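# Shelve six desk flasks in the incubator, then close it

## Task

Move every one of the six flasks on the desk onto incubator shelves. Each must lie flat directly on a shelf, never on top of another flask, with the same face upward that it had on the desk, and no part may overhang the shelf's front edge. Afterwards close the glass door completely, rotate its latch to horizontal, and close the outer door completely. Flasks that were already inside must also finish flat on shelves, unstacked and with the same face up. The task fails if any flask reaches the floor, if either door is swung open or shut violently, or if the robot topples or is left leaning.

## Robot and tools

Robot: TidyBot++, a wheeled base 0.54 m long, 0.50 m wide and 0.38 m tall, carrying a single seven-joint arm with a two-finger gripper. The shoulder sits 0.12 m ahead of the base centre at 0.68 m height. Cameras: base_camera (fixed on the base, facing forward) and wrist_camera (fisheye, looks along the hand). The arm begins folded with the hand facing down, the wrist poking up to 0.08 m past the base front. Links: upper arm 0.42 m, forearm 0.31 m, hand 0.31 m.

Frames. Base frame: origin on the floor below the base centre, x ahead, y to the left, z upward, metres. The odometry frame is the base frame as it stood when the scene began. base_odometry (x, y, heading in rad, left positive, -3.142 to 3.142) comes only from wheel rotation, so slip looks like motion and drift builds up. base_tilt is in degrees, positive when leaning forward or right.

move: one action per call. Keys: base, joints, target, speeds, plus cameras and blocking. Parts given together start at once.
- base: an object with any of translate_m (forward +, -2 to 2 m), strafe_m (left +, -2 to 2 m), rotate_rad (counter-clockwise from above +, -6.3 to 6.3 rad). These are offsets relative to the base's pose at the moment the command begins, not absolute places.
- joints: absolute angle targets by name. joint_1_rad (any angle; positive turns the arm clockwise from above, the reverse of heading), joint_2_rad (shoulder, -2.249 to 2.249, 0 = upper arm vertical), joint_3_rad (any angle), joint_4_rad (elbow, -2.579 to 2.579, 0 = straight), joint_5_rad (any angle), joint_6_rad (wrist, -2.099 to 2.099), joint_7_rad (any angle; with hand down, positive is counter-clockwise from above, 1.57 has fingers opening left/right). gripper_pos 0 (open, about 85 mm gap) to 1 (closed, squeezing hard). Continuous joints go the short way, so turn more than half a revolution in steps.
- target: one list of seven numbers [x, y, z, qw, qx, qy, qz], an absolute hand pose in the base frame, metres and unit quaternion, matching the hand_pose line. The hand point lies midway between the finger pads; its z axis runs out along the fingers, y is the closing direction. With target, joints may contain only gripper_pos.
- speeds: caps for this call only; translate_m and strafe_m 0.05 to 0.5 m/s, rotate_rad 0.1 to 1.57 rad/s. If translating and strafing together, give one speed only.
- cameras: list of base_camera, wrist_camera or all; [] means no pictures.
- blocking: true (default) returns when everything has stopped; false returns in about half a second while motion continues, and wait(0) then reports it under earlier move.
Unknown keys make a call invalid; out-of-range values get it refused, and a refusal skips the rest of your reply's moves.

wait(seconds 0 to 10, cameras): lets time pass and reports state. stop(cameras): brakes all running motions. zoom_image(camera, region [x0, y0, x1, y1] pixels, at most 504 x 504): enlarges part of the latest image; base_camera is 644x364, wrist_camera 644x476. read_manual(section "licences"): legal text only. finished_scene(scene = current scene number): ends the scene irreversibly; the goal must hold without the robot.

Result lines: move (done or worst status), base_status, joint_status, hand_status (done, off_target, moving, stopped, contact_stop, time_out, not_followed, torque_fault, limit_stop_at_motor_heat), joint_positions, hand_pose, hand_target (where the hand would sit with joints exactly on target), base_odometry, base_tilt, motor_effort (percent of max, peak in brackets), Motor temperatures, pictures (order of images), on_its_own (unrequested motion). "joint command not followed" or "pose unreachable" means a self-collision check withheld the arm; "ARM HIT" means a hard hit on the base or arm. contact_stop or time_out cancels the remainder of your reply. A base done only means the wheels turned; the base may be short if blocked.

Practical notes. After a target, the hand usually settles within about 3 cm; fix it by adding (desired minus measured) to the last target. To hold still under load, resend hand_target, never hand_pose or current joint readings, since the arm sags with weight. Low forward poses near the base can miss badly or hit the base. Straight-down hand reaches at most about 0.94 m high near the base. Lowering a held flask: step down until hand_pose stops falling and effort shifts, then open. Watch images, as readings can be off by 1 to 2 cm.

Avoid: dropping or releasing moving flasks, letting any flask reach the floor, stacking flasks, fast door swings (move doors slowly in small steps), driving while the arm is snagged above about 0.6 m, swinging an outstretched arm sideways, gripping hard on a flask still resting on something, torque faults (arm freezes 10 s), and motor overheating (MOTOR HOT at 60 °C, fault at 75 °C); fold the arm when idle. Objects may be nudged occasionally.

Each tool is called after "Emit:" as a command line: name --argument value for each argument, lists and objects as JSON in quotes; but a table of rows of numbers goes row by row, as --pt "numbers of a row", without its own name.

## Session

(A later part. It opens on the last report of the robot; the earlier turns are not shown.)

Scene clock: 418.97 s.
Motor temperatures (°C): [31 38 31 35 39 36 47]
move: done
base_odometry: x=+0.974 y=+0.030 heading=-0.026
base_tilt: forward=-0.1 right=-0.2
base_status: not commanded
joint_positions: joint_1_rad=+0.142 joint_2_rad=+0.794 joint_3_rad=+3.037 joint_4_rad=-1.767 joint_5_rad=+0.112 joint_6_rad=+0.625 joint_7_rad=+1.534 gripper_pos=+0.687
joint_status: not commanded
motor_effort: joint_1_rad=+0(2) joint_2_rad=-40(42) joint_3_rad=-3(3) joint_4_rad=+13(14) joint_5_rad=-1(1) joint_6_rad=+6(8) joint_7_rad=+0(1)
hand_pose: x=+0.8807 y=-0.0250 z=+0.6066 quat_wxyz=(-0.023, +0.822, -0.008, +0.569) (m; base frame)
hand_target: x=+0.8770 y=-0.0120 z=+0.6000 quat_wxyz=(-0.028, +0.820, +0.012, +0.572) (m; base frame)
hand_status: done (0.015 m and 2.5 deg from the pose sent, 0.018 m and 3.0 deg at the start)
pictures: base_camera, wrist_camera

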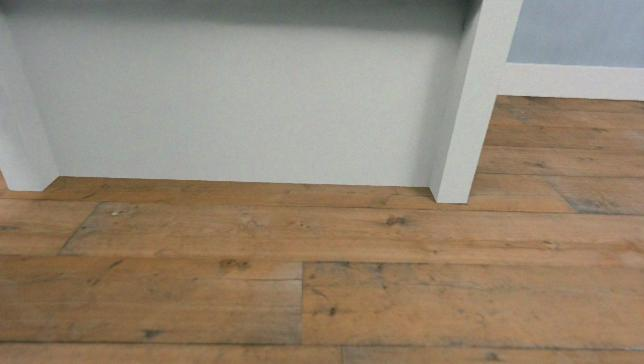

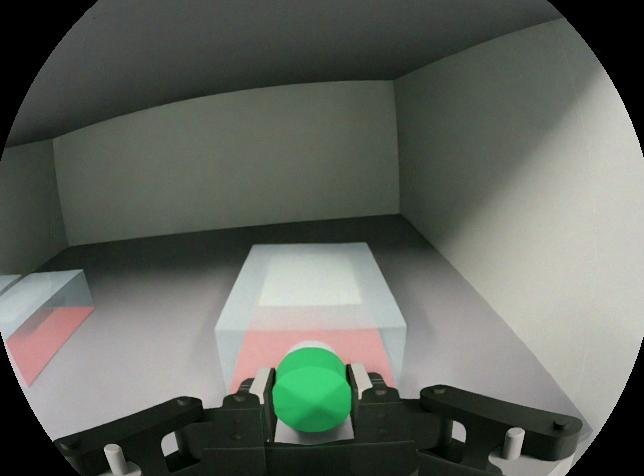

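Emit:
move --target '[0.877, -0.012, 0.592, -0.028, 0.820, 0.012, 0.572]' --cameras '[]'

Emit:
move --joints '{"gripper_pos":0.45}' --cameras '["wrist_camera"]'

Emit:
move --target '[0.79, -0.012, 0.625, -0.028, 0.820, 0.012, 0.572]'

Scene clock: 419.83 s.
Motor temperatures (°C): [31 38 31 35 39 36 47]
move: done
base_odometry: x=+0.974 y=+0.030 heading=-0.026
base_tilt: forward=-0.1 right=-0.2
base_status: not commanded
joint_positions: joint_1_rad=+0.142 joint_2_rad=+0.804 joint_3_rad=+3.037 joint_4_rad=-1.767 joint_5_rad=+0.112 joint_6_rad=+0.643 joint_7_rad=+1.534 gripper_pos=+0.687
joint_status: not commanded
motor_effort: joint_1_rad=+0(1) joint_2_rad=-40(41) joint_3_rad=-2(3) joint_4_rad=+13(13) joint_5_rad=+0(1) joint_6_rad=+6(7) joint_7_rad=+0(0)
hand_pose: x=+0.8820 y=-0.0249 z=+0.6048 quat_wxyz=(-0.023, +0.819, -0.009, +0.573) (m; base frame)
hand_target: x=+0.8770 y=-0.0120 z=+0.5920 quat_wxyz=(-0.028, +0.820, +0.012, +0.572) (m; base frame)
hand_status: done (0.019 m and 2.5 deg from the pose sent, 0.020 m and 2.5 deg at the start)
pictures: none
No camera images: "cameras" was empty.

Scene clock: 420.67 s.
Motor temperatures (°C): [31 38 31 35 39 36 47]
move: done
base_odometry: x=+0.974 y=+0.030 heading=-0.026
base_tilt: forward=-0.1 right=-0.2
base_status: not commanded
joint_positions: joint_1_rad=+0.141 joint_2_rad=+0.815 joint_3_rad=+3.037 joint_4_rad=-1.769 joint_5_rad=+0.112 joint_6_rad=+0.644 joint_7_rad=+1.534 gripper_pos=+0.450
joint_status: all done
motor_effort: joint_1_rad=+1(2) joint_2_rad=-42(44) joint_3_rad=-2(3) joint_4_rad=+13(14) joint_5_rad=+0(1) joint_6_rad=+7(8) joint_7_rad=+0(0)
hand_pose: x=+0.8804 y=-0.0236 z=+0.5958 quat_wxyz=(-0.024, +0.823, -0.009, +0.568) (m; base frame)
hand_target: x=+0.8770 y=-0.0120 z=+0.5920 quat_wxyz=(-0.028, +0.820, +0.012, +0.572) (m; base frame)
hand_status: not commanded
pictures: wrist_camera

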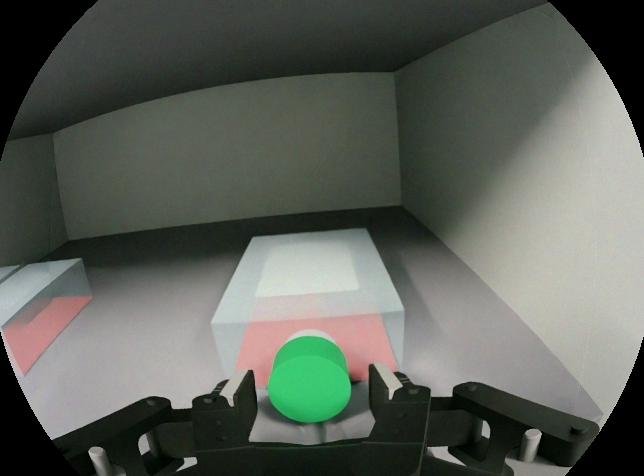

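Scene clock: 422.10 s.
Motor temperatures (°C): [31 38 31 35 39 36 47]
move: done
base_odometry: x=+0.974 y=+0.030 heading=-0.026
base_tilt: forward=-0.1 right=-0.2
base_status: not commanded
joint_positions: joint_1_rad=+0.141 joint_2_rad=+0.675 joint_3_rad=+3.046 joint_4_rad=-2.059 joint_5_rad=+0.112 joint_6_rad=+0.742 joint_7_rad=+1.534 gripper_pos=+0.450
joint_status: not commanded
motor_effort: joint_1_rad=+1(2) joint_2_rad=-37(42) joint_3_rad=-2(3) joint_4_rad=+11(13) joint_5_rad=-1(2) joint_6_rad=+8(8) joint_7_rad=+0(0)
hand_pose: x=+0.7891 y=-0.0140 z=+0.5978 quat_wxyz=(-0.026, +0.838, -0.004, +0.546) (m; base frame)
hand_target: x=+0.7900 y=-0.0120 z=+0.6250 quat_wxyz=(-0.028, +0.820, +0.012, +0.572) (m; base frame)
hand_status: done (0.027 m and 4.1 deg from the pose sent, 0.096 m and 2.5 deg at the start)
pictures: base_camera, wrist_camera

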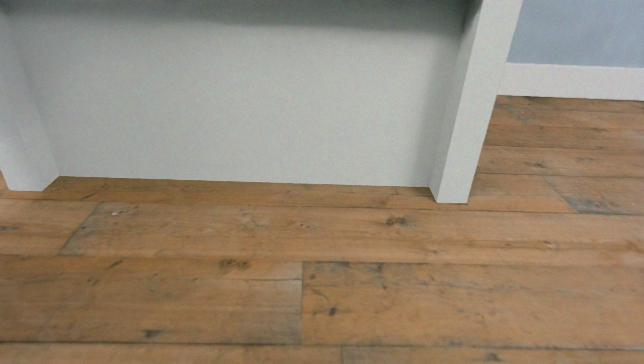

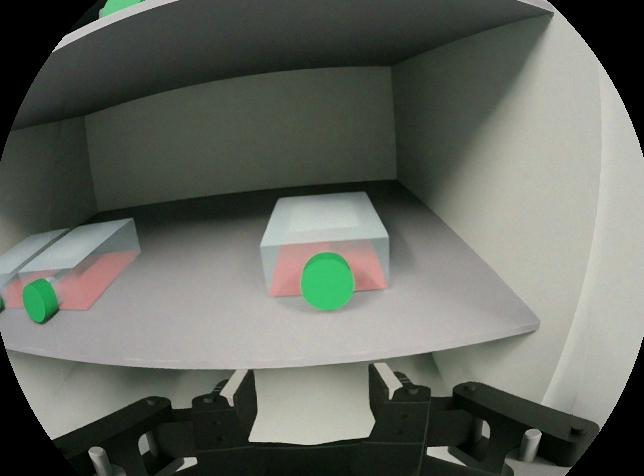

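Emit:
move --base '{"translate_m": -0.65}' --cameras '["base_camera","wrist_camera"]'

Emit:
move --target '[0.5, 0, 1.15, 0, 0.93, 0, 0.3676]' --joints '{"gripper_pos": 0.98}'

Scene clock: 426.53 s.
Motor temperatures (°C): [31 39 31 35 39 36 47]
move: done
base_odometry: x=+0.324 y=+0.047 heading=-0.026
base_tilt: forward=-0.1 right=-0.2
base_status: done
joint_positions: joint_1_rad=+0.141 joint_2_rad=+0.670 joint_3_rad=+3.049 joint_4_rad=-2.064 joint_5_rad=+0.112 joint_6_rad=+0.747 joint_7_rad=+1.534 gripper_pos=+0.450
joint_status: not commanded
motor_effort: joint_1_rad=+1(4) joint_2_rad=-37(38) joint_3_rad=-1(3) joint_4_rad=+11(13) joint_5_rad=+0(1) joint_6_rad=+8(9) joint_7_rad=+0(0)
hand_pose: x=+0.7882 y=-0.0157 z=+0.6001 quat_wxyz=(-0.025, +0.836, -0.004, +0.547) (m; base frame)
hand_target: x=+0.7900 y=-0.0120 z=+0.6250 quat_wxyz=(-0.028, +0.820, +0.012, +0.572) (m; base frame)
hand_status: not commanded
pictures: base_camera, wrist_camera

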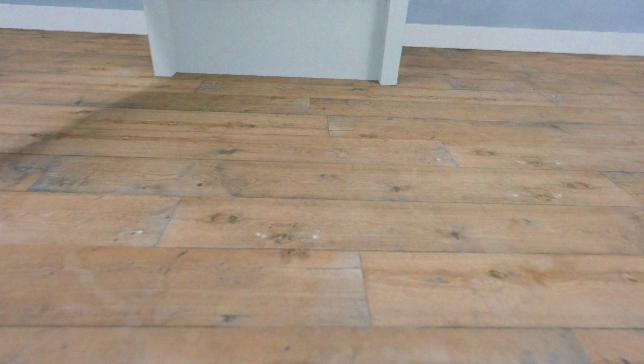

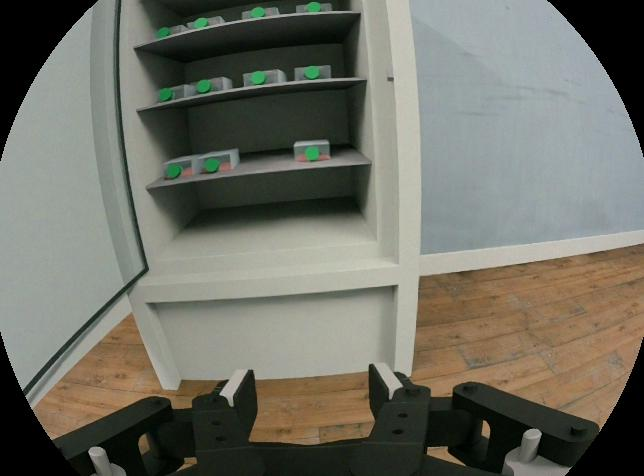

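Scene clock: 430.17 s.
Motor temperatures (°C): [31 39 31 35 39 36 47]
move: done
base_odometry: x=+0.324 y=+0.047 heading=-0.026
base_tilt: forward=-0.1 right=-0.2
base_status: not commanded
joint_positions: joint_1_rad=-0.015 joint_2_rad=+0.045 joint_3_rad=+3.168 joint_4_rad=-0.474 joint_5_rad=+0.051 joint_6_rad=-1.830 joint_7_rad=+1.549 gripper_pos=+0.980
joint_status: all done
motor_effort: joint_1_rad=+1(3) joint_2_rad=-15(40) joint_3_rad=+0(2) joint_4_rad=+13(21) joint_5_rad=+0(1) joint_6_rad=+7(9) joint_7_rad=+0(0)
hand_pose: x=+0.5154 y=-0.0178 z=+1.1570 quat_wxyz=(+0.019, +0.922, -0.030, +0.386) (m; base frame)
hand_target: x=+0.5000 y=+0.0000 z=+1.1500 quat_wxyz=(+0.000, +0.930, +0.000, +0.368) (m; base frame)
hand_status: done (0.024 m and 4.7 deg from the pose sent, 0.621 m and 23.5 deg at the start)
pictures: base_camera, wrist_camera

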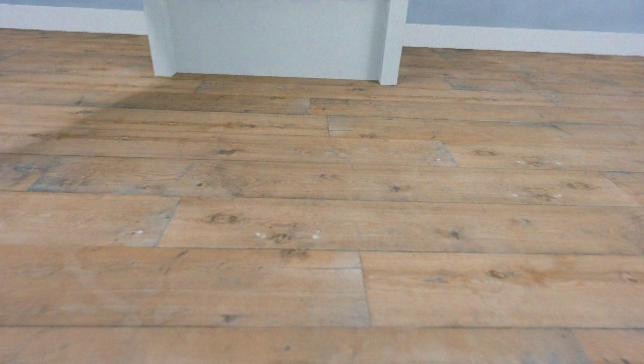

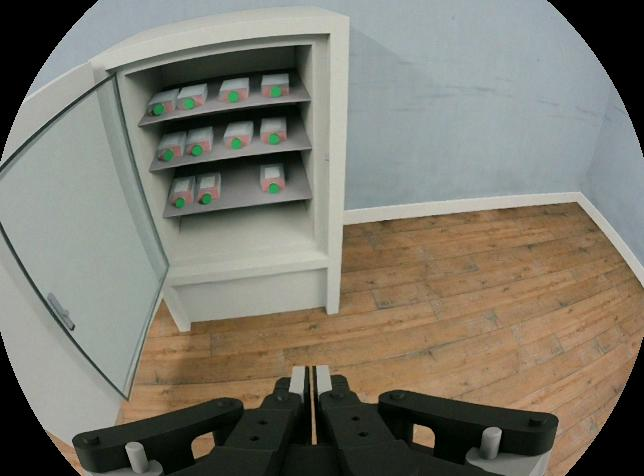

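Emit:
move --base '{"translate_m": -0.87, "strafe_m": 0.93, "rotate_rad": 1.537}' --speeds '{"rotate_rad": 0.8}' --cameras '["wrist_camera"]'

Scene clock: 434.60 s.
Motor temperatures (°C): [31 39 31 35 39 36 47]
move: done
base_odometry: x=-0.522 y=+0.999 heading=+1.512
base_tilt: forward=-0.1 right=-0.2
base_status: done
joint_positions: joint_1_rad=-0.029 joint_2_rad=+0.047 joint_3_rad=+3.177 joint_4_rad=-0.474 joint_5_rad=+0.038 joint_6_rad=-1.833 joint_7_rad=+1.549 gripper_pos=+0.980
joint_status: not commanded
motor_effort: joint_1_rad=+2(5) joint_2_rad=-15(19) joint_3_rad=+0(2) joint_4_rad=+12(13) joint_5_rad=+0(2) joint_6_rad=+6(7) joint_7_rad=+0(0)
hand_pose: x=+0.5157 y=-0.0121 z=+1.1555 quat_wxyz=(+0.013, +0.923, -0.025, +0.384) (m; base frame)
hand_target: x=+0.5000 y=+0.0000 z=+1.1500 quat_wxyz=(+0.000, +0.930, +0.000, +0.368) (m; base frame)
hand_status: not commanded
pictures: wrist_camera

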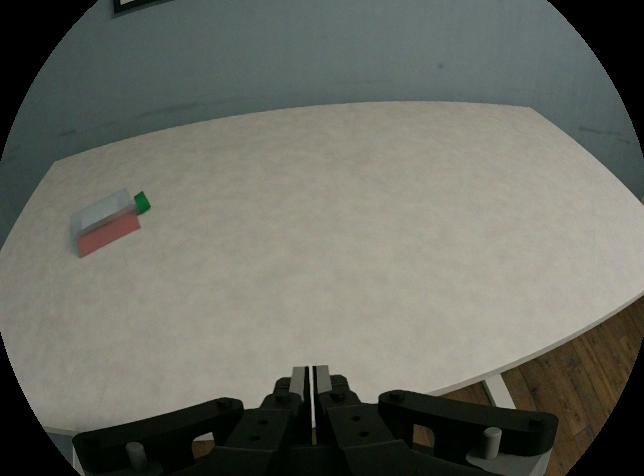

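Emit:
move --base '{"strafe_m": 0.2}' --target '[0.66, 0.12, 1.08, 0, 0.8746, 0, 0.4848]' --cameras '["wrist_camera","base_camera"]'

Emit:
move --target '[0.725, 0.13, 1.01, 0, 0.8746, 0, 0.4848]' --cameras '["wrist_camera"]'

Scene clock: 437.57 s.
Motor temperatures (°C): [31 39 31 35 39 36 47]
move: done
base_odometry: x=-0.722 y=+1.011 heading=+1.512
base_tilt: forward=-0.1 right=-0.2
base_status: done
joint_positions: joint_1_rad=-0.285 joint_2_rad=+0.053 joint_3_rad=+3.034 joint_4_rad=-1.022 joint_5_rad=+0.333 joint_6_rad=-1.157 joint_7_rad=+1.198 gripper_pos=+0.980
joint_status: not commanded
motor_effort: joint_1_rad=+1(4) joint_2_rad=-22(24) joint_3_rad=+0(2) joint_4_rad=+19(19) joint_5_rad=+2(3) joint_6_rad=+6(7) joint_7_rad=+0(0)
hand_pose: x=+0.6500 y=+0.1182 z=+1.0734 quat_wxyz=(-0.011, +0.886, +0.001, +0.463) (m; base frame)
hand_target: x=+0.6600 y=+0.1200 z=+1.0800 quat_wxyz=(+0.000, +0.875, +0.000, +0.485) (m; base frame)
hand_status: done (0.012 m and 3.1 deg from the pose sent, 0.210 m and 13.2 deg at the start)
pictures: base_camera, wrist_camera

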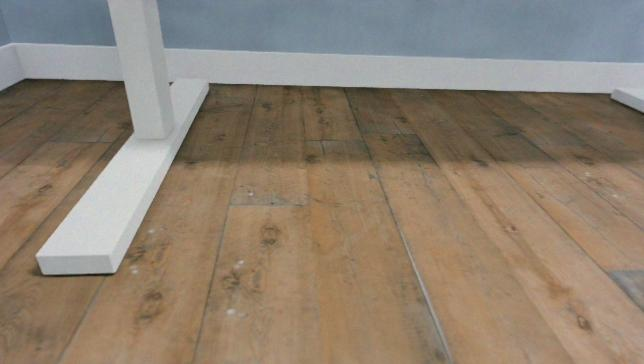

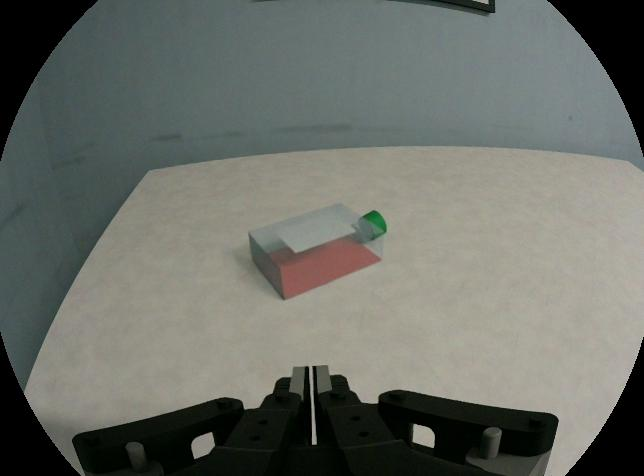

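Scene clock: 438.97 s.
Motor temperatures (°C): [31 39 31 35 39 36 47]
move: done
base_odometry: x=-0.722 y=+1.011 heading=+1.512
base_tilt: forward=-0.1 right=-0.2
base_status: not commanded
joint_positions: joint_1_rad=-0.337 joint_2_rad=+0.153 joint_3_rad=+3.115 joint_4_rad=-1.163 joint_5_rad=+0.338 joint_6_rad=-0.929 joint_7_rad=+1.147 gripper_pos=+0.980
joint_status: not commanded
motor_effort: joint_1_rad=+2(3) joint_2_rad=-28(32) joint_3_rad=+0(1) joint_4_rad=+20(22) joint_5_rad=+2(3) joint_6_rad=+7(7) joint_7_rad=+0(0)
hand_pose: x=+0.7164 y=+0.1387 z=+0.9954 quat_wxyz=(-0.013, +0.889, +0.005, +0.457) (m; base frame)
hand_target: x=+0.7250 y=+0.1300 z=+1.0100 quat_wxyz=(+0.000, +0.875, +0.000, +0.485) (m; base frame)
hand_status: done (0.019 m and 3.9 deg from the pose sent, 0.099 m and 3.1 deg at the start)
pictures: wrist_camera

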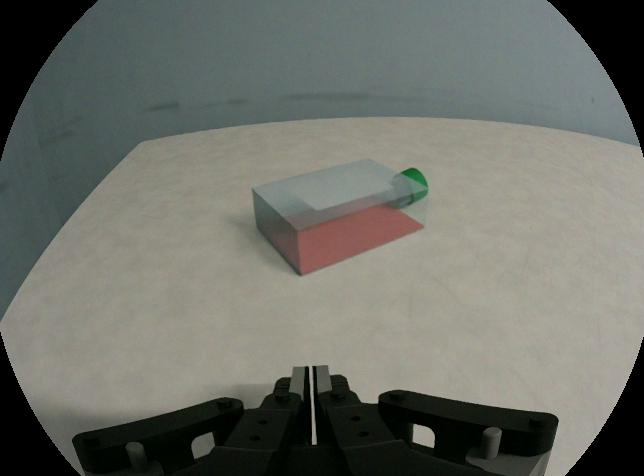

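Emit:
move --target '[0.79, 0.12, 0.984, 0, 0.8746, 0, 0.4848]' --cameras '["wrist_camera"]'

Scene clock: 440.40 s.
Motor temperatures (°C): [31 39 31 35 39 36 47]
move: done
base_odometry: x=-0.722 y=+1.011 heading=+1.512
base_tilt: forward=-0.1 right=-0.2
base_status: not commanded
joint_positions: joint_1_rad=-0.340 joint_2_rad=+0.275 joint_3_rad=+3.222 joint_4_rad=-1.094 joint_5_rad=+0.328 joint_6_rad=-0.850 joint_7_rad=+1.181 gripper_pos=+0.980
joint_status: not commanded
motor_effort: joint_1_rad=+1(3) joint_2_rad=-32(35) joint_3_rad=+1(1) joint_4_rad=+20(21) joint_5_rad=+2(3) joint_6_rad=+7(7) joint_7_rad=+0(0)
hand_pose: x=+0.7823 y=+0.1085 z=+0.9758 quat_wxyz=(+0.018, +0.883, -0.009, +0.470) (m; base frame)
hand_target: x=+0.7900 y=+0.1200 z=+0.9840 quat_wxyz=(+0.000, +0.875, +0.000, +0.485) (m; base frame)
hand_status: done (0.016 m and 3.0 deg from the pose sent, 0.077 m and 3.9 deg at the start)
pictures: wrist_camera

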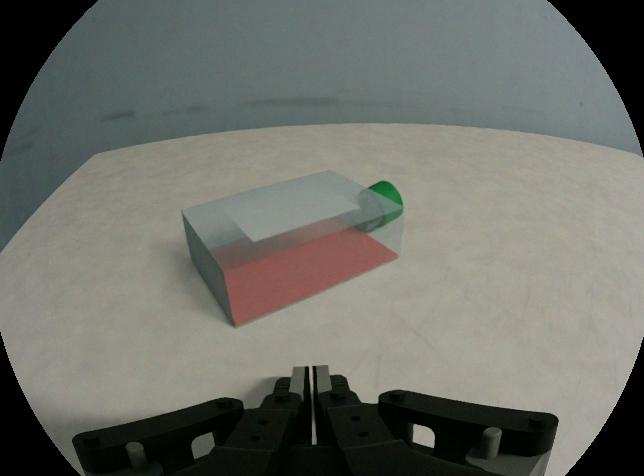

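Emit:
move --target '[0.79, 0.143, 0.984, 0, 0.8746, 0, 0.4848]' --cameras '["wrist_camera"]'

Emit:
move --target '[0.83, 0.143, 0.978, 0, 0.8746, 0, 0.4848]' --cameras '["wrist_camera"]'

Scene clock: 441.50 s.
Motor temperatures (°C): [31 39 31 35 39 36 47]
move: done
base_odometry: x=-0.722 y=+1.011 heading=+1.512
base_tilt: forward=-0.1 right=-0.2
base_status: not commanded
joint_positions: joint_1_rad=-0.399 joint_2_rad=+0.284 joint_3_rad=+3.238 joint_4_rad=-1.069 joint_5_rad=+0.328 joint_6_rad=-0.850 joint_7_rad=+1.165 gripper_pos=+0.980
joint_status: not commanded
motor_effort: joint_1_rad=+2(3) joint_2_rad=-33(33) joint_3_rad=+1(2) joint_4_rad=+20(21) joint_5_rad=+2(3) joint_6_rad=+7(7) joint_7_rad=+0(0)
hand_pose: x=+0.7815 y=+0.1405 z=+0.9847 quat_wxyz=(+0.004, +0.878, +0.003, +0.478) (m; base frame)
hand_target: x=+0.7900 y=+0.1430 z=+0.9840 quat_wxyz=(+0.000, +0.875, +0.000, +0.485) (m; base frame)
hand_status: done (0.009 m and 1.1 deg from the pose sent, 0.036 m and 3.0 deg at the start)
pictures: wrist_camera

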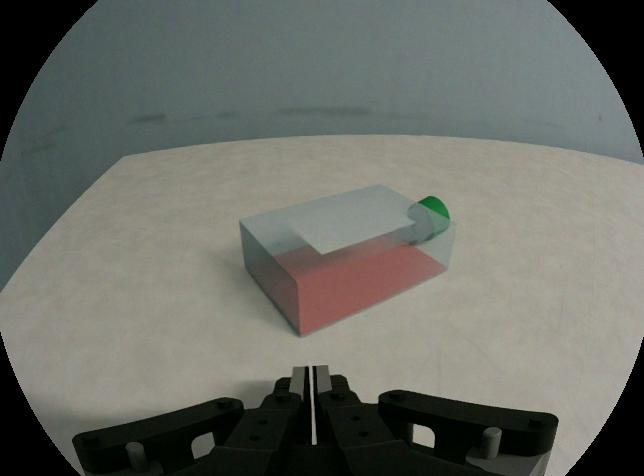

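Scene clock: 442.60 s.
Motor temperatures (°C): [31 39 31 35 39 36 47]
move: done
base_odometry: x=-0.722 y=+1.011 heading=+1.512
base_tilt: forward=-0.1 right=-0.2
base_status: not commanded
joint_positions: joint_1_rad=-0.393 joint_2_rad=+0.393 joint_3_rad=+3.268 joint_4_rad=-0.941 joint_5_rad=+0.305 joint_6_rad=-0.850 joint_7_rad=+1.188 gripper_pos=+0.980
joint_status: not commanded
motor_effort: joint_1_rad=+2(2) joint_2_rad=-37(39) joint_3_rad=+1(1) joint_4_rad=+20(21) joint_5_rad=+2(2) joint_6_rad=+7(7) joint_7_rad=+0(0)
hand_pose: x=+0.8259 y=+0.1436 z=+0.9798 quat_wxyz=(+0.012, +0.874, +0.001, +0.486) (m; base frame)
hand_target: x=+0.8300 y=+0.1430 z=+0.9780 quat_wxyz=(+0.000, +0.875, +0.000, +0.485) (m; base frame)
hand_status: done (0.004 m and 1.4 deg from the pose sent, 0.049 m and 1.1 deg at the start)
pictures: wrist_camera

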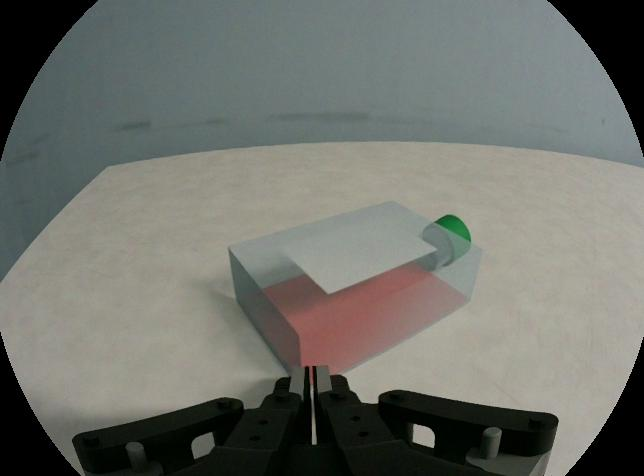

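Emit:
move --target '[0.86, 0.14, 0.972, 0, 0.8746, 0, 0.4848]' --cameras '["wrist_camera"]'

Emit:
move --base '{"translate_m": 0.03}' --speeds '{"translate_m": 0.1}' --cameras '["wrist_camera"]'

Scene clock: 444.00 s.
Motor temperatures (°C): [31 39 31 35 39 36 47]
move: done
base_odometry: x=-0.722 y=+1.011 heading=+1.512
base_tilt: forward=-0.1 right=-0.2
base_status: not commanded
joint_positions: joint_1_rad=-0.363 joint_2_rad=+0.469 joint_3_rad=+3.278 joint_4_rad=-0.836 joint_5_rad=+0.258 joint_6_rad=-0.850 joint_7_rad=+1.225 gripper_pos=+0.980
joint_status: not commanded
motor_effort: joint_1_rad=+2(2) joint_2_rad=-39(41) joint_3_rad=+1(2) joint_4_rad=+20(21) joint_5_rad=+1(2) joint_6_rad=+7(7) joint_7_rad=+0(0)
hand_pose: x=+0.8582 y=+0.1411 z=+0.9803 quat_wxyz=(+0.010, +0.869, -0.002, +0.494) (m; base frame)
hand_target: x=+0.8600 y=+0.1400 z=+0.9720 quat_wxyz=(+0.000, +0.875, +0.000, +0.485) (m; base frame)
hand_status: done (0.009 m and 1.7 deg from the pose sent, 0.035 m and 1.4 deg at the start)
pictures: wrist_camera

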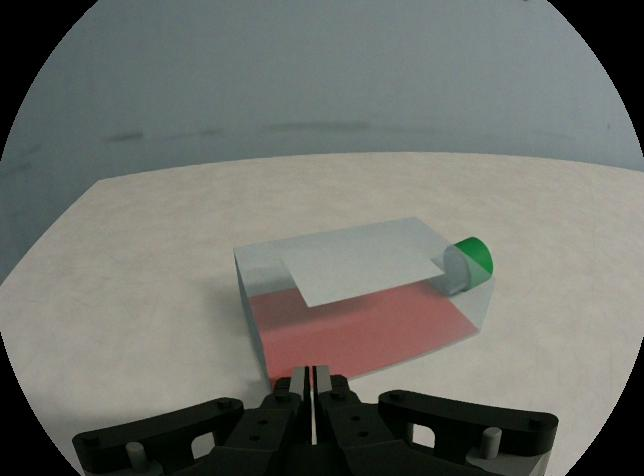

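Scene clock: 444.83 s.
Motor temperatures (°C): [31 39 31 35 39 36 47]
move: done
base_odometry: x=-0.721 y=+1.041 heading=+1.512
base_tilt: forward=-0.1 right=-0.2
base_status: done
joint_positions: joint_1_rad=-0.361 joint_2_rad=+0.477 joint_3_rad=+3.279 joint_4_rad=-0.835 joint_5_rad=+0.257 joint_6_rad=-0.850 joint_7_rad=+1.226 gripper_pos=+0.980
joint_status: not commanded
motor_effort: joint_1_rad=+1(4) joint_2_rad=-40(42) joint_3_rad=+1(2) joint_4_rad=+20(21) joint_5_rad=+1(2) joint_6_rad=+7(8) joint_7_rad=+0(0)
hand_pose: x=+0.8608 y=+0.1401 z=+0.9756 quat_wxyz=(+0.011, +0.871, -0.003, +0.491) (m; base frame)
hand_target: x=+0.8600 y=+0.1400 z=+0.9720 quat_wxyz=(+0.000, +0.875, +0.000, +0.485) (m; base frame)
hand_status: not commanded
pictures: wrist_camera

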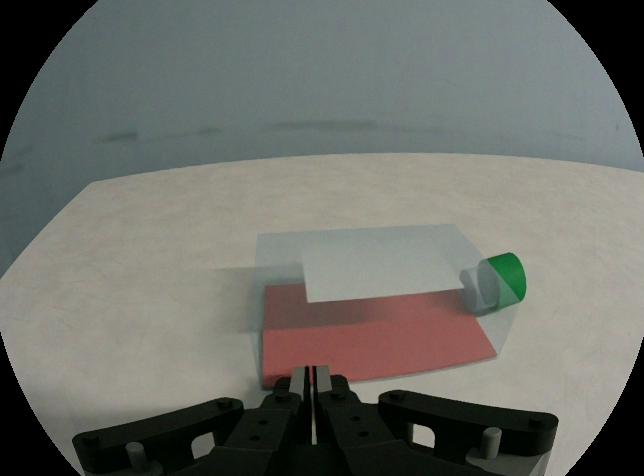

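Emit:
move --base '{"translate_m": 0.045, "strafe_m": 0.012}' --speeds '{"translate_m": 0.1}' --cameras '["wrist_camera"]'

Scene clock: 445.97 s.
Motor temperatures (°C): [31 39 31 35 39 36 47]
move: done
base_odometry: x=-0.730 y=+1.087 heading=+1.512
base_tilt: forward=-0.1 right=-0.2
base_status: done
joint_positions: joint_1_rad=-0.361 joint_2_rad=+0.478 joint_3_rad=+3.279 joint_4_rad=-0.833 joint_5_rad=+0.256 joint_6_rad=-0.850 joint_7_rad=+1.226 gripper_pos=+0.980
joint_status: not commanded
motor_effort: joint_1_rad=+2(4) joint_2_rad=-40(41) joint_3_rad=+1(2) joint_4_rad=+20(21) joint_5_rad=+2(2) joint_6_rad=+6(7) joint_7_rad=+0(0)
hand_pose: x=+0.8613 y=+0.1399 z=+0.9755 quat_wxyz=(+0.011, +0.871, -0.003, +0.492) (m; base frame)
hand_target: x=+0.8600 y=+0.1400 z=+0.9720 quat_wxyz=(+0.000, +0.875, +0.000, +0.485) (m; base frame)
hand_status: not commanded
pictures: wrist_camera

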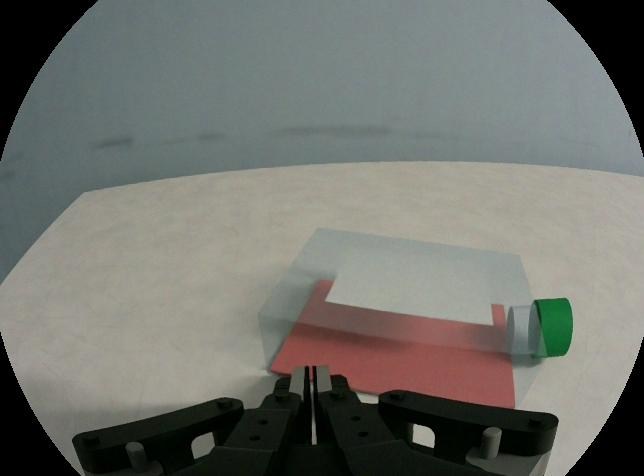

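Emit:
move --base '{"translate_m": 0.045, "strafe_m": 0.005}' --speeds '{"translate_m": 0.1}' --cameras '["wrist_camera"]'

Scene clock: 447.13 s.
Motor temperatures (°C): [31 39 31 35 39 36 47]
move: done
base_odometry: x=-0.733 y=+1.132 heading=+1.513
base_tilt: forward=-0.1 right=-0.2
base_status: done
joint_positions: joint_1_rad=-0.361 joint_2_rad=+0.479 joint_3_rad=+3.279 joint_4_rad=-0.833 joint_5_rad=+0.256 joint_6_rad=-0.850 joint_7_rad=+1.226 gripper_pos=+0.980
joint_status: not commanded
motor_effort: joint_1_rad=+2(3) joint_2_rad=-39(42) joint_3_rad=+1(2) joint_4_rad=+20(20) joint_5_rad=+1(2) joint_6_rad=+7(8) joint_7_rad=+0(0)
hand_pose: x=+0.8615 y=+0.1400 z=+0.9754 quat_wxyz=(+0.011, +0.871, -0.003, +0.492) (m; base frame)
hand_target: x=+0.8600 y=+0.1400 z=+0.9720 quat_wxyz=(+0.000, +0.875, +0.000, +0.485) (m; base frame)
hand_status: not commanded
pictures: wrist_camera

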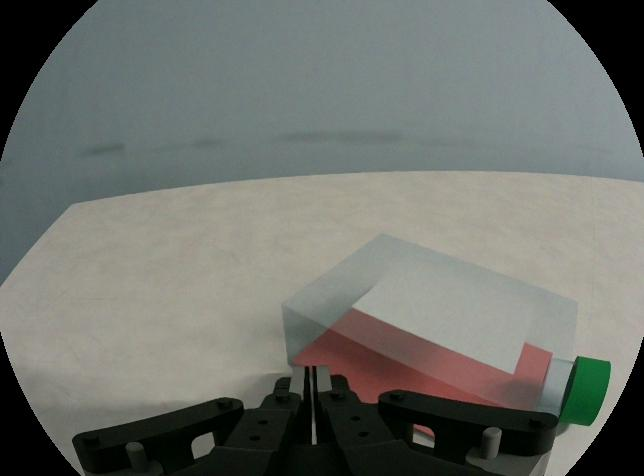

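Emit:
move --base '{"translate_m": 0.035, "strafe_m": -0.008}' --speeds '{"translate_m": 0.1}' --cameras '["wrist_camera"]'

Emit:
move --target '[0.78, 0.15, 0.99, 0, 0.8746, 0, 0.4848]' --cameras '["wrist_camera"]'

Scene clock: 448.27 s.
Motor temperatures (°C): [31 39 31 35 39 36 47]
move: done
base_odometry: x=-0.723 y=+1.167 heading=+1.513
base_tilt: forward=-0.1 right=-0.2
base_status: done
joint_positions: joint_1_rad=-0.359 joint_2_rad=+0.479 joint_3_rad=+3.280 joint_4_rad=-0.832 joint_5_rad=+0.255 joint_6_rad=-0.850 joint_7_rad=+1.226 gripper_pos=+0.980
joint_status: not commanded
motor_effort: joint_1_rad=+2(5) joint_2_rad=-40(41) joint_3_rad=+2(3) joint_4_rad=+20(21) joint_5_rad=+2(3) joint_6_rad=+7(7) joint_7_rad=+0(0)
hand_pose: x=+0.8619 y=+0.1382 z=+0.9756 quat_wxyz=(+0.011, +0.871, -0.004, +0.492) (m; base frame)
hand_target: x=+0.8600 y=+0.1400 z=+0.9720 quat_wxyz=(+0.000, +0.875, +0.000, +0.485) (m; base frame)
hand_status: not commanded
pictures: wrist_camera

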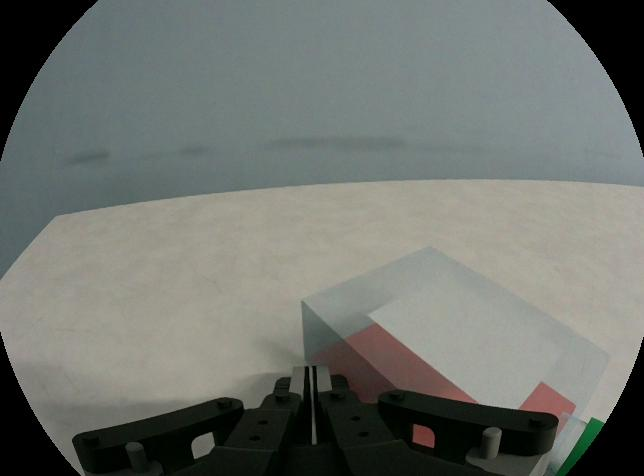

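Scene clock: 449.53 s.
Motor temperatures (°C): [31 39 31 35 39 36 47]
move: done
base_odometry: x=-0.723 y=+1.167 heading=+1.513
base_tilt: forward=-0.1 right=-0.2
base_status: not commanded
joint_positions: joint_1_rad=-0.413 joint_2_rad=+0.304 joint_3_rad=+3.251 joint_4_rad=-1.045 joint_5_rad=+0.292 joint_6_rad=-0.850 joint_7_rad=+1.165 gripper_pos=+0.980
joint_status: not commanded
motor_effort: joint_1_rad=+1(2) joint_2_rad=-34(40) joint_3_rad=+0(2) joint_4_rad=+20(21) joint_5_rad=+2(2) joint_6_rad=+7(7) joint_7_rad=+0(0)
hand_pose: x=+0.7868 y=+0.1543 z=+0.9819 quat_wxyz=(-0.012, +0.880, +0.001, +0.475) (m; base frame)
hand_target: x=+0.7800 y=+0.1500 z=+0.9900 quat_wxyz=(+0.000, +0.875, +0.000, +0.485) (m; base frame)
hand_status: done (0.011 m and 1.8 deg from the pose sent, 0.084 m and 1.6 deg at the start)
pictures: wrist_camera

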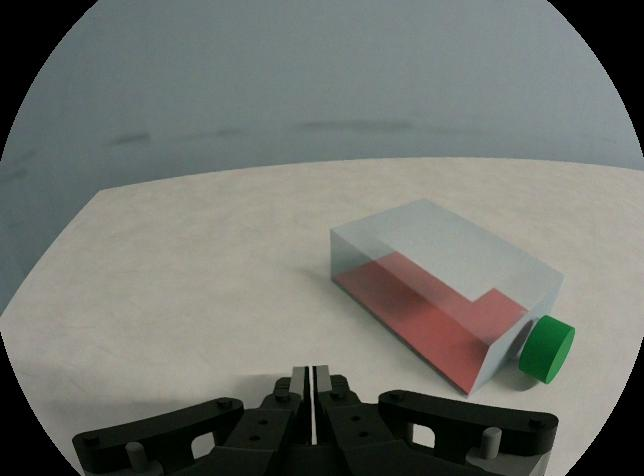

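Emit:
move --target '[0.62, 0.05, 1.1, 0, 0.8746, 0, 0.4848]' --joints '{"gripper_pos": 0.2}' --cameras '[]'

Emit:
move --base '{"strafe_m": -0.307, "rotate_rad": 0.35}' --speeds '{"rotate_rad": 0.8}' --target '[0.68, 0.02, 1.09, -0.086, 0.8100, 0.1224, 0.567]' --cameras '["wrist_camera"]'

Scene clock: 452.33 s.
Motor temperatures (°C): [31 39 31 35 39 36 47]
move: done
base_odometry: x=-0.723 y=+1.167 heading=+1.513
base_tilt: forward=-0.1 right=-0.2
base_status: not commanded
joint_positions: joint_1_rad=-0.095 joint_2_rad=-0.061 joint_3_rad=+3.054 joint_4_rad=-1.065 joint_5_rad=+0.234 joint_6_rad=-1.068 joint_7_rad=+1.350 gripper_pos=+0.200
joint_status: all done
motor_effort: joint_1_rad=+1(3) joint_2_rad=-17(37) joint_3_rad=+0(2) joint_4_rad=+18(22) joint_5_rad=+1(2) joint_6_rad=+7(8) joint_7_rad=+0(0)
hand_pose: x=+0.6292 y=+0.0337 z=+1.1268 quat_wxyz=(+0.015, +0.854, -0.019, +0.519) (m; base frame)
hand_target: x=+0.6200 y=+0.0500 z=+1.1000 quat_wxyz=(+0.000, +0.875, +0.000, +0.485) (m; base frame)
hand_status: done (0.033 m and 5.3 deg from the pose sent, 0.229 m and 1.8 deg at the start)
pictures: none
No camera images: "cameras" was empty.

Scene clock: 454.43 s.
Motor temperatures (°C): [31 39 31 35 39 36 47]
move: done
base_odometry: x=-0.416 y=+1.149 heading=+1.864
base_tilt: forward=-0.1 right=-0.2
base_status: done
joint_positions: joint_1_rad=+0.047 joint_2_rad=-0.043 joint_3_rad=+3.322 joint_4_rad=-1.276 joint_5_rad=-0.622 joint_6_rad=-0.884 joint_7_rad=+2.239 gripper_pos=+0.200
joint_status: not commanded
motor_effort: joint_1_rad=+1(5) joint_2_rad=-20(21) joint_3_rad=+0(3) joint_4_rad=+19(20) joint_5_rad=-4(5) joint_6_rad=+6(8) joint_7_rad=+0(0)
hand_pose: x=+0.6685 y=+0.0152 z=+1.0881 quat_wxyz=(-0.073, +0.821, +0.128, +0.552) (m; base frame)
hand_target: x=+0.6800 y=+0.0200 z=+1.0900 quat_wxyz=(-0.086, +0.810, +0.122, +0.567) (m; base frame)
hand_status: done (0.013 m and 2.7 deg from the pose sent, 0.064 m and 21.3 deg at the start)
pictures: wrist_camera

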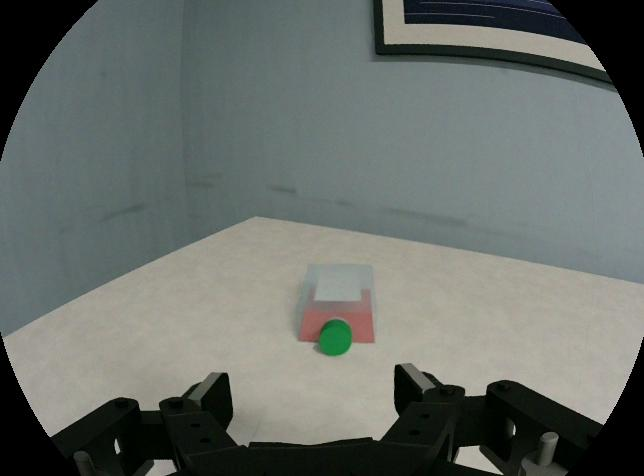

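Emit:
move --target '[0.75, 0.022, 1.04, -0.086, 0.8100, 0.1224, 0.567]' --cameras '[]'

Emit:
move --target '[0.795, 0.032, 0.995, -0.086, 0.8100, 0.1224, 0.567]' --cameras '["wrist_camera"]'

Scene clock: 456.00 s.
Motor temperatures (°C): [31 39 31 35 39 36 47]
move: done
base_odometry: x=-0.416 y=+1.149 heading=+1.864
base_tilt: forward=-0.1 right=-0.2
base_status: not commanded
joint_positions: joint_1_rad=+0.212 joint_2_rad=+0.113 joint_3_rad=+3.109 joint_4_rad=-1.293 joint_5_rad=-0.682 joint_6_rad=-0.738 joint_7_rad=+2.336 gripper_pos=+0.200
joint_status: not commanded
motor_effort: joint_1_rad=+1(2) joint_2_rad=-27(29) joint_3_rad=+0(1) joint_4_rad=+20(22) joint_5_rad=-3(4) joint_6_rad=+6(7) joint_7_rad=+0(0)
hand_pose: x=+0.7436 y=+0.0205 z=+1.0294 quat_wxyz=(-0.078, +0.824, +0.133, +0.546) (m; base frame)
hand_target: x=+0.7500 y=+0.0220 z=+1.0400 quat_wxyz=(-0.086, +0.810, +0.122, +0.567) (m; base frame)
hand_status: done (0.012 m and 3.3 deg from the pose sent, 0.095 m and 2.7 deg at the start)
pictures: none
No camera images: "cameras" was empty.

Scene clock: 457.27 s.
Motor temperatures (°C): [31 39 31 35 39 36 47]
move: done
base_odometry: x=-0.416 y=+1.149 heading=+1.864
base_tilt: forward=-0.1 right=-0.2
base_status: not commanded
joint_positions: joint_1_rad=+0.330 joint_2_rad=+0.215 joint_3_rad=+2.888 joint_4_rad=-1.314 joint_5_rad=-0.682 joint_6_rad=-0.583 joint_7_rad=+2.361 gripper_pos=+0.200
joint_status: not commanded
motor_effort: joint_1_rad=+2(2) joint_2_rad=-30(32) joint_3_rad=-1(2) joint_4_rad=+21(22) joint_5_rad=-3(5) joint_6_rad=+5(6) joint_7_rad=+0(0)
hand_pose: x=+0.7886 y=+0.0383 z=+0.9942 quat_wxyz=(-0.095, +0.817, +0.127, +0.554) (m; base frame)
hand_target: x=+0.7950 y=+0.0320 z=+0.9950 quat_wxyz=(-0.086, +0.810, +0.122, +0.567) (m; base frame)
hand_status: done (0.009 m and 2.0 deg from the pose sent, 0.063 m and 3.3 deg at the start)
pictures: wrist_camera

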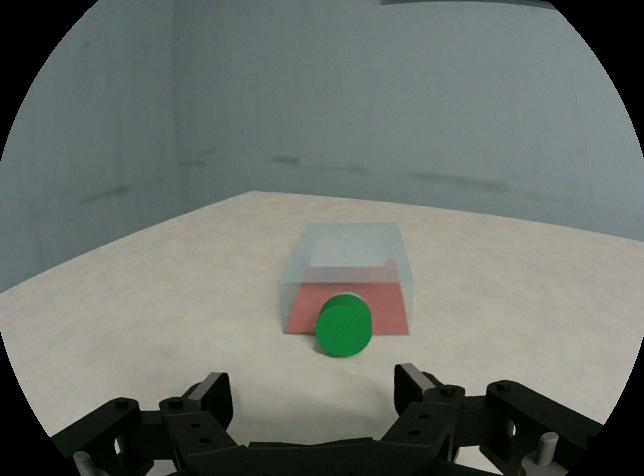

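Emit:
move --target '[0.815, 0.022, 0.988, -0.086, 0.8100, 0.1224, 0.567]' --cameras '[]'

Emit:
move --target '[0.835, 0.028, 0.98, -0.086, 0.8100, 0.1224, 0.567]' --cameras '["wrist_camera"]'

Scene clock: 458.53 s.
Motor temperatures (°C): [31 39 31 35 39 36 47]
move: done
base_odometry: x=-0.416 y=+1.149 heading=+1.864
base_tilt: forward=-0.1 right=-0.2
base_status: not commanded
joint_positions: joint_1_rad=+0.396 joint_2_rad=+0.272 joint_3_rad=+2.798 joint_4_rad=-1.286 joint_5_rad=-0.682 joint_6_rad=-0.567 joint_7_rad=+2.361 gripper_pos=+0.200
joint_status: not commanded
motor_effort: joint_1_rad=+1(2) joint_2_rad=-32(33) joint_3_rad=-2(3) joint_4_rad=+20(21) joint_5_rad=-3(4) joint_6_rad=+6(6) joint_7_rad=+0(0)
hand_pose: x=+0.8061 y=+0.0366 z=+0.9850 quat_wxyz=(-0.113, +0.816, +0.120, +0.554) (m; base frame)
hand_target: x=+0.8150 y=+0.0220 z=+0.9880 quat_wxyz=(-0.086, +0.810, +0.122, +0.567) (m; base frame)
hand_status: done (0.017 m and 3.5 deg from the pose sent, 0.032 m and 2.0 deg at the start)
pictures: none
No camera images: "cameras" was empty.

Scene clock: 459.47 s.
Motor temperatures (°C): [31 39 31 35 39 36 47]
move: done
base_odometry: x=-0.416 y=+1.149 heading=+1.864
base_tilt: forward=-0.1 right=-0.2
base_status: not commanded
joint_positions: joint_1_rad=+0.412 joint_2_rad=+0.328 joint_3_rad=+2.720 joint_4_rad=-1.246 joint_5_rad=-0.596 joint_6_rad=-0.528 joint_7_rad=+2.326 gripper_pos=+0.200
joint_status: not commanded
motor_effort: joint_1_rad=+1(3) joint_2_rad=-33(34) joint_3_rad=-4(4) joint_4_rad=+21(22) joint_5_rad=-3(4) joint_6_rad=+6(6) joint_7_rad=+0(0)
hand_pose: x=+0.8258 y=+0.0447 z=+0.9787 quat_wxyz=(-0.111, +0.813, +0.130, +0.557) (m; base frame)
hand_target: x=+0.8350 y=+0.0280 z=+0.9800 quat_wxyz=(-0.086, +0.810, +0.122, +0.567) (m; base frame)
hand_status: done (0.019 m and 3.2 deg from the pose sent, 0.031 m and 3.5 deg at the start)
pictures: wrist_camera

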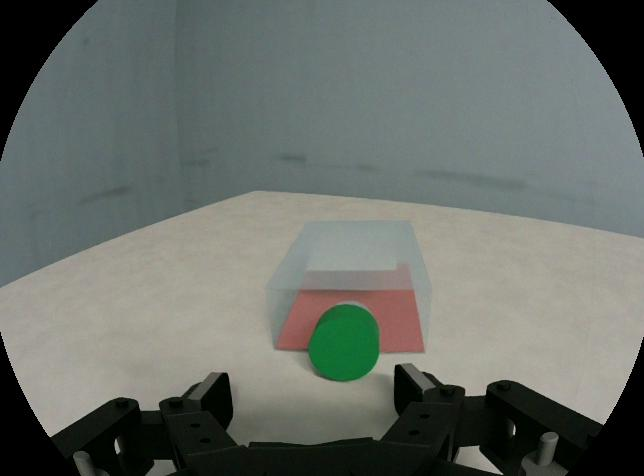

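Emit:
move --target '[0.838, 0.008, 0.98, -0.086, 0.8100, 0.1224, 0.567]' --cameras '["wrist_camera"]'

Scene clock: 460.43 s.
Motor temperatures (°C): [31 39 31 35 39 36 47]
move: done
base_odometry: x=-0.416 y=+1.149 heading=+1.864
base_tilt: forward=-0.1 right=-0.2
base_status: not commanded
joint_positions: joint_1_rad=+0.459 joint_2_rad=+0.341 joint_3_rad=+2.709 joint_4_rad=-1.224 joint_5_rad=-0.596 joint_6_rad=-0.528 joint_7_rad=+2.345 gripper_pos=+0.200
joint_status: not commanded
motor_effort: joint_1_rad=+1(4) joint_2_rad=-33(34) joint_3_rad=-3(5) joint_4_rad=+21(22) joint_5_rad=-4(4) joint_6_rad=+6(6) joint_7_rad=+0(0)
hand_pose: x=+0.8324 y=+0.0138 z=+0.9842 quat_wxyz=(-0.097, +0.811, +0.119, +0.565) (m; base frame)
hand_target: x=+0.8380 y=+0.0080 z=+0.9800 quat_wxyz=(-0.086, +0.810, +0.122, +0.567) (m; base frame)
hand_status: done (0.009 m and 1.3 deg from the pose sent, 0.039 m and 3.2 deg at the start)
pictures: wrist_camera

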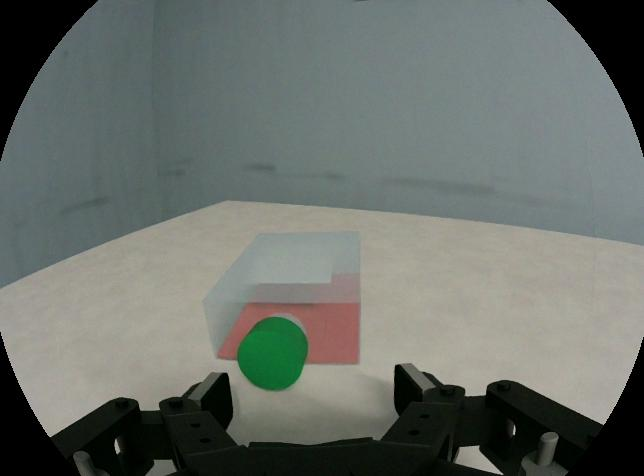

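Emit:
move --target '[0.843, 0.023, 0.979, -0.086, 0.8100, 0.1224, 0.567]' --cameras '["wrist_camera"]'

Scene clock: 465.20 s.
Motor temperatures (°C): [31 39 31 35 39 36 47]
move: done
base_odometry: x=-0.416 y=+1.149 heading=+1.864
base_tilt: forward=-0.1 right=-0.2
base_status: not commanded
joint_positions: joint_1_rad=+0.435 joint_2_rad=+0.348 joint_3_rad=+2.706 joint_4_rad=-1.219 joint_5_rad=-0.560 joint_6_rad=-0.520 joint_7_rad=+2.308 gripper_pos=+0.200
joint_status: not commanded
motor_effort: joint_1_rad=+1(3) joint_2_rad=-33(34) joint_3_rad=-3(5) joint_4_rad=+21(21) joint_5_rad=-3(4) joint_6_rad=+6(6) joint_7_rad=+0(0)
hand_pose: x=+0.8350 y=+0.0261 z=+0.9813 quat_wxyz=(-0.099, +0.812, +0.122, +0.562) (m; base frame)
hand_target: x=+0.8430 y=+0.0230 z=+0.9790 quat_wxyz=(-0.086, +0.810, +0.122, +0.567) (m; base frame)
hand_status: done (0.009 m and 1.6 deg from the pose sent, 0.015 m and 1.3 deg at the start)
pictures: wrist_camera

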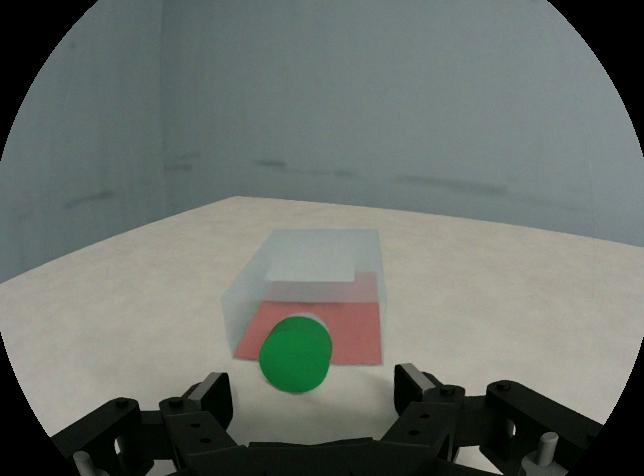

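Emit:
move --target '[0.857, 0.032, 0.976, -0.086, 0.8100, 0.1224, 0.567]' --cameras '["wrist_camera"]'

Scene clock: 466.10 s.
Motor temperatures (°C): [31 39 31 35 39 36 47]
move: done
base_odometry: x=-0.416 y=+1.149 heading=+1.864
base_tilt: forward=-0.1 right=-0.2
base_status: not commanded
joint_positions: joint_1_rad=+0.405 joint_2_rad=+0.385 joint_3_rad=+2.702 joint_4_rad=-1.178 joint_5_rad=-0.496 joint_6_rad=-0.514 joint_7_rad=+2.258 gripper_pos=+0.200
joint_status: not commanded
motor_effort: joint_1_rad=+2(2) joint_2_rad=-35(36) joint_3_rad=-4(4) joint_4_rad=+20(21) joint_5_rad=-3(3) joint_6_rad=+7(7) joint_7_rad=+0(0)
hand_pose: x=+0.8495 y=+0.0329 z=+0.9769 quat_wxyz=(-0.099, +0.813, +0.124, +0.560) (m; base frame)
hand_target: x=+0.8570 y=+0.0320 z=+0.9760 quat_wxyz=(-0.086, +0.810, +0.122, +0.567) (m; base frame)
hand_status: done (0.008 m and 1.7 deg from the pose sent, 0.023 m and 1.6 deg at the start)
pictures: wrist_camera

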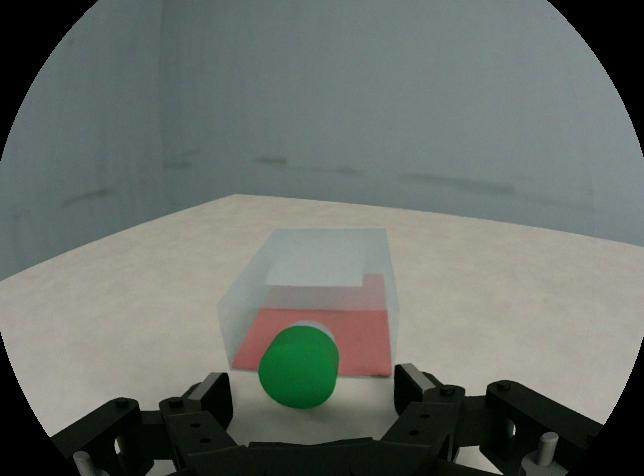

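Emit:
move --target '[0.861, 0.041, 0.976, -0.086, 0.8100, 0.1224, 0.567]' --cameras '["wrist_camera"]'

Scene clock: 466.93 s.
Motor temperatures (°C): [31 39 31 35 39 36 47]
move: done
base_odometry: x=-0.416 y=+1.149 heading=+1.864
base_tilt: forward=-0.1 right=-0.2
base_status: not commanded
joint_positions: joint_1_rad=+0.376 joint_2_rad=+0.390 joint_3_rad=+2.700 joint_4_rad=-1.169 joint_5_rad=-0.463 joint_6_rad=-0.509 joint_7_rad=+2.222 gripper_pos=+0.200
joint_status: not commanded
motor_effort: joint_1_rad=+1(3) joint_2_rad=-35(35) joint_3_rad=-4(5) joint_4_rad=+21(21) joint_5_rad=-2(3) joint_6_rad=+6(7) joint_7_rad=+0(0)
hand_pose: x=+0.8512 y=+0.0489 z=+0.9771 quat_wxyz=(-0.103, +0.813, +0.129, +0.558) (m; base frame)
hand_target: x=+0.8610 y=+0.0410 z=+0.9760 quat_wxyz=(-0.086, +0.810, +0.122, +0.567) (m; base frame)
hand_status: done (0.013 m and 2.3 deg from the pose sent, 0.014 m and 1.7 deg at the start)
pictures: wrist_camera

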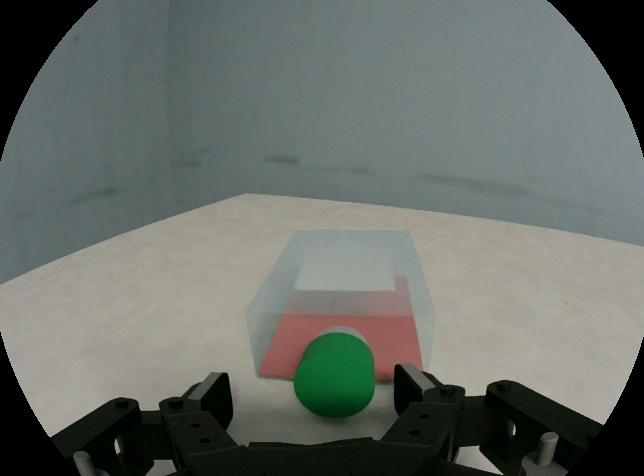

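Emit:
move --target '[0.865, 0.031, 0.975, -0.086, 0.8100, 0.1224, 0.567]' --cameras '["wrist_camera"]'

Scene clock: 467.67 s.
Motor temperatures (°C): [31 39 31 35 39 36 47]
move: done
base_odometry: x=-0.416 y=+1.149 heading=+1.864
base_tilt: forward=-0.1 right=-0.2
base_status: not commanded
joint_positions: joint_1_rad=+0.387 joint_2_rad=+0.405 joint_3_rad=+2.693 joint_4_rad=-1.152 joint_5_rad=-0.463 joint_6_rad=-0.509 joint_7_rad=+2.222 gripper_pos=+0.200
joint_status: not commanded
motor_effort: joint_1_rad=+1(2) joint_2_rad=-36(36) joint_3_rad=-4(5) joint_4_rad=+20(21) joint_5_rad=-3(3) joint_6_rad=+6(7) joint_7_rad=+0(0)
hand_pose: x=+0.8571 y=+0.0418 z=+0.9777 quat_wxyz=(-0.104, +0.812, +0.123, +0.561) (m; base frame)
hand_target: x=+0.8650 y=+0.0310 z=+0.9750 quat_wxyz=(-0.086, +0.810, +0.122, +0.567) (m; base frame)
hand_status: done (0.014 m and 2.2 deg from the pose sent, 0.023 m and 2.3 deg at the start)
pictures: wrist_camera

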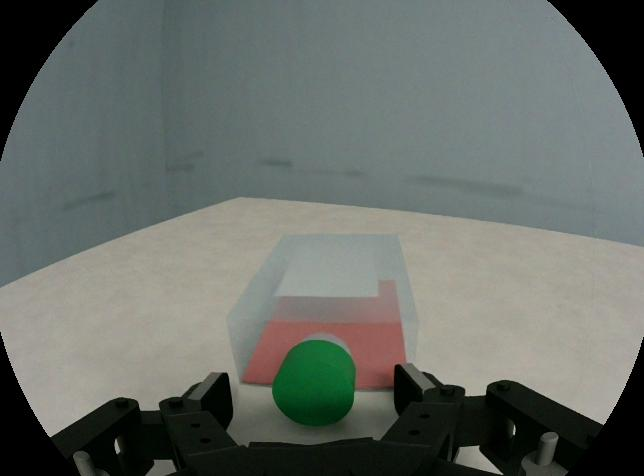

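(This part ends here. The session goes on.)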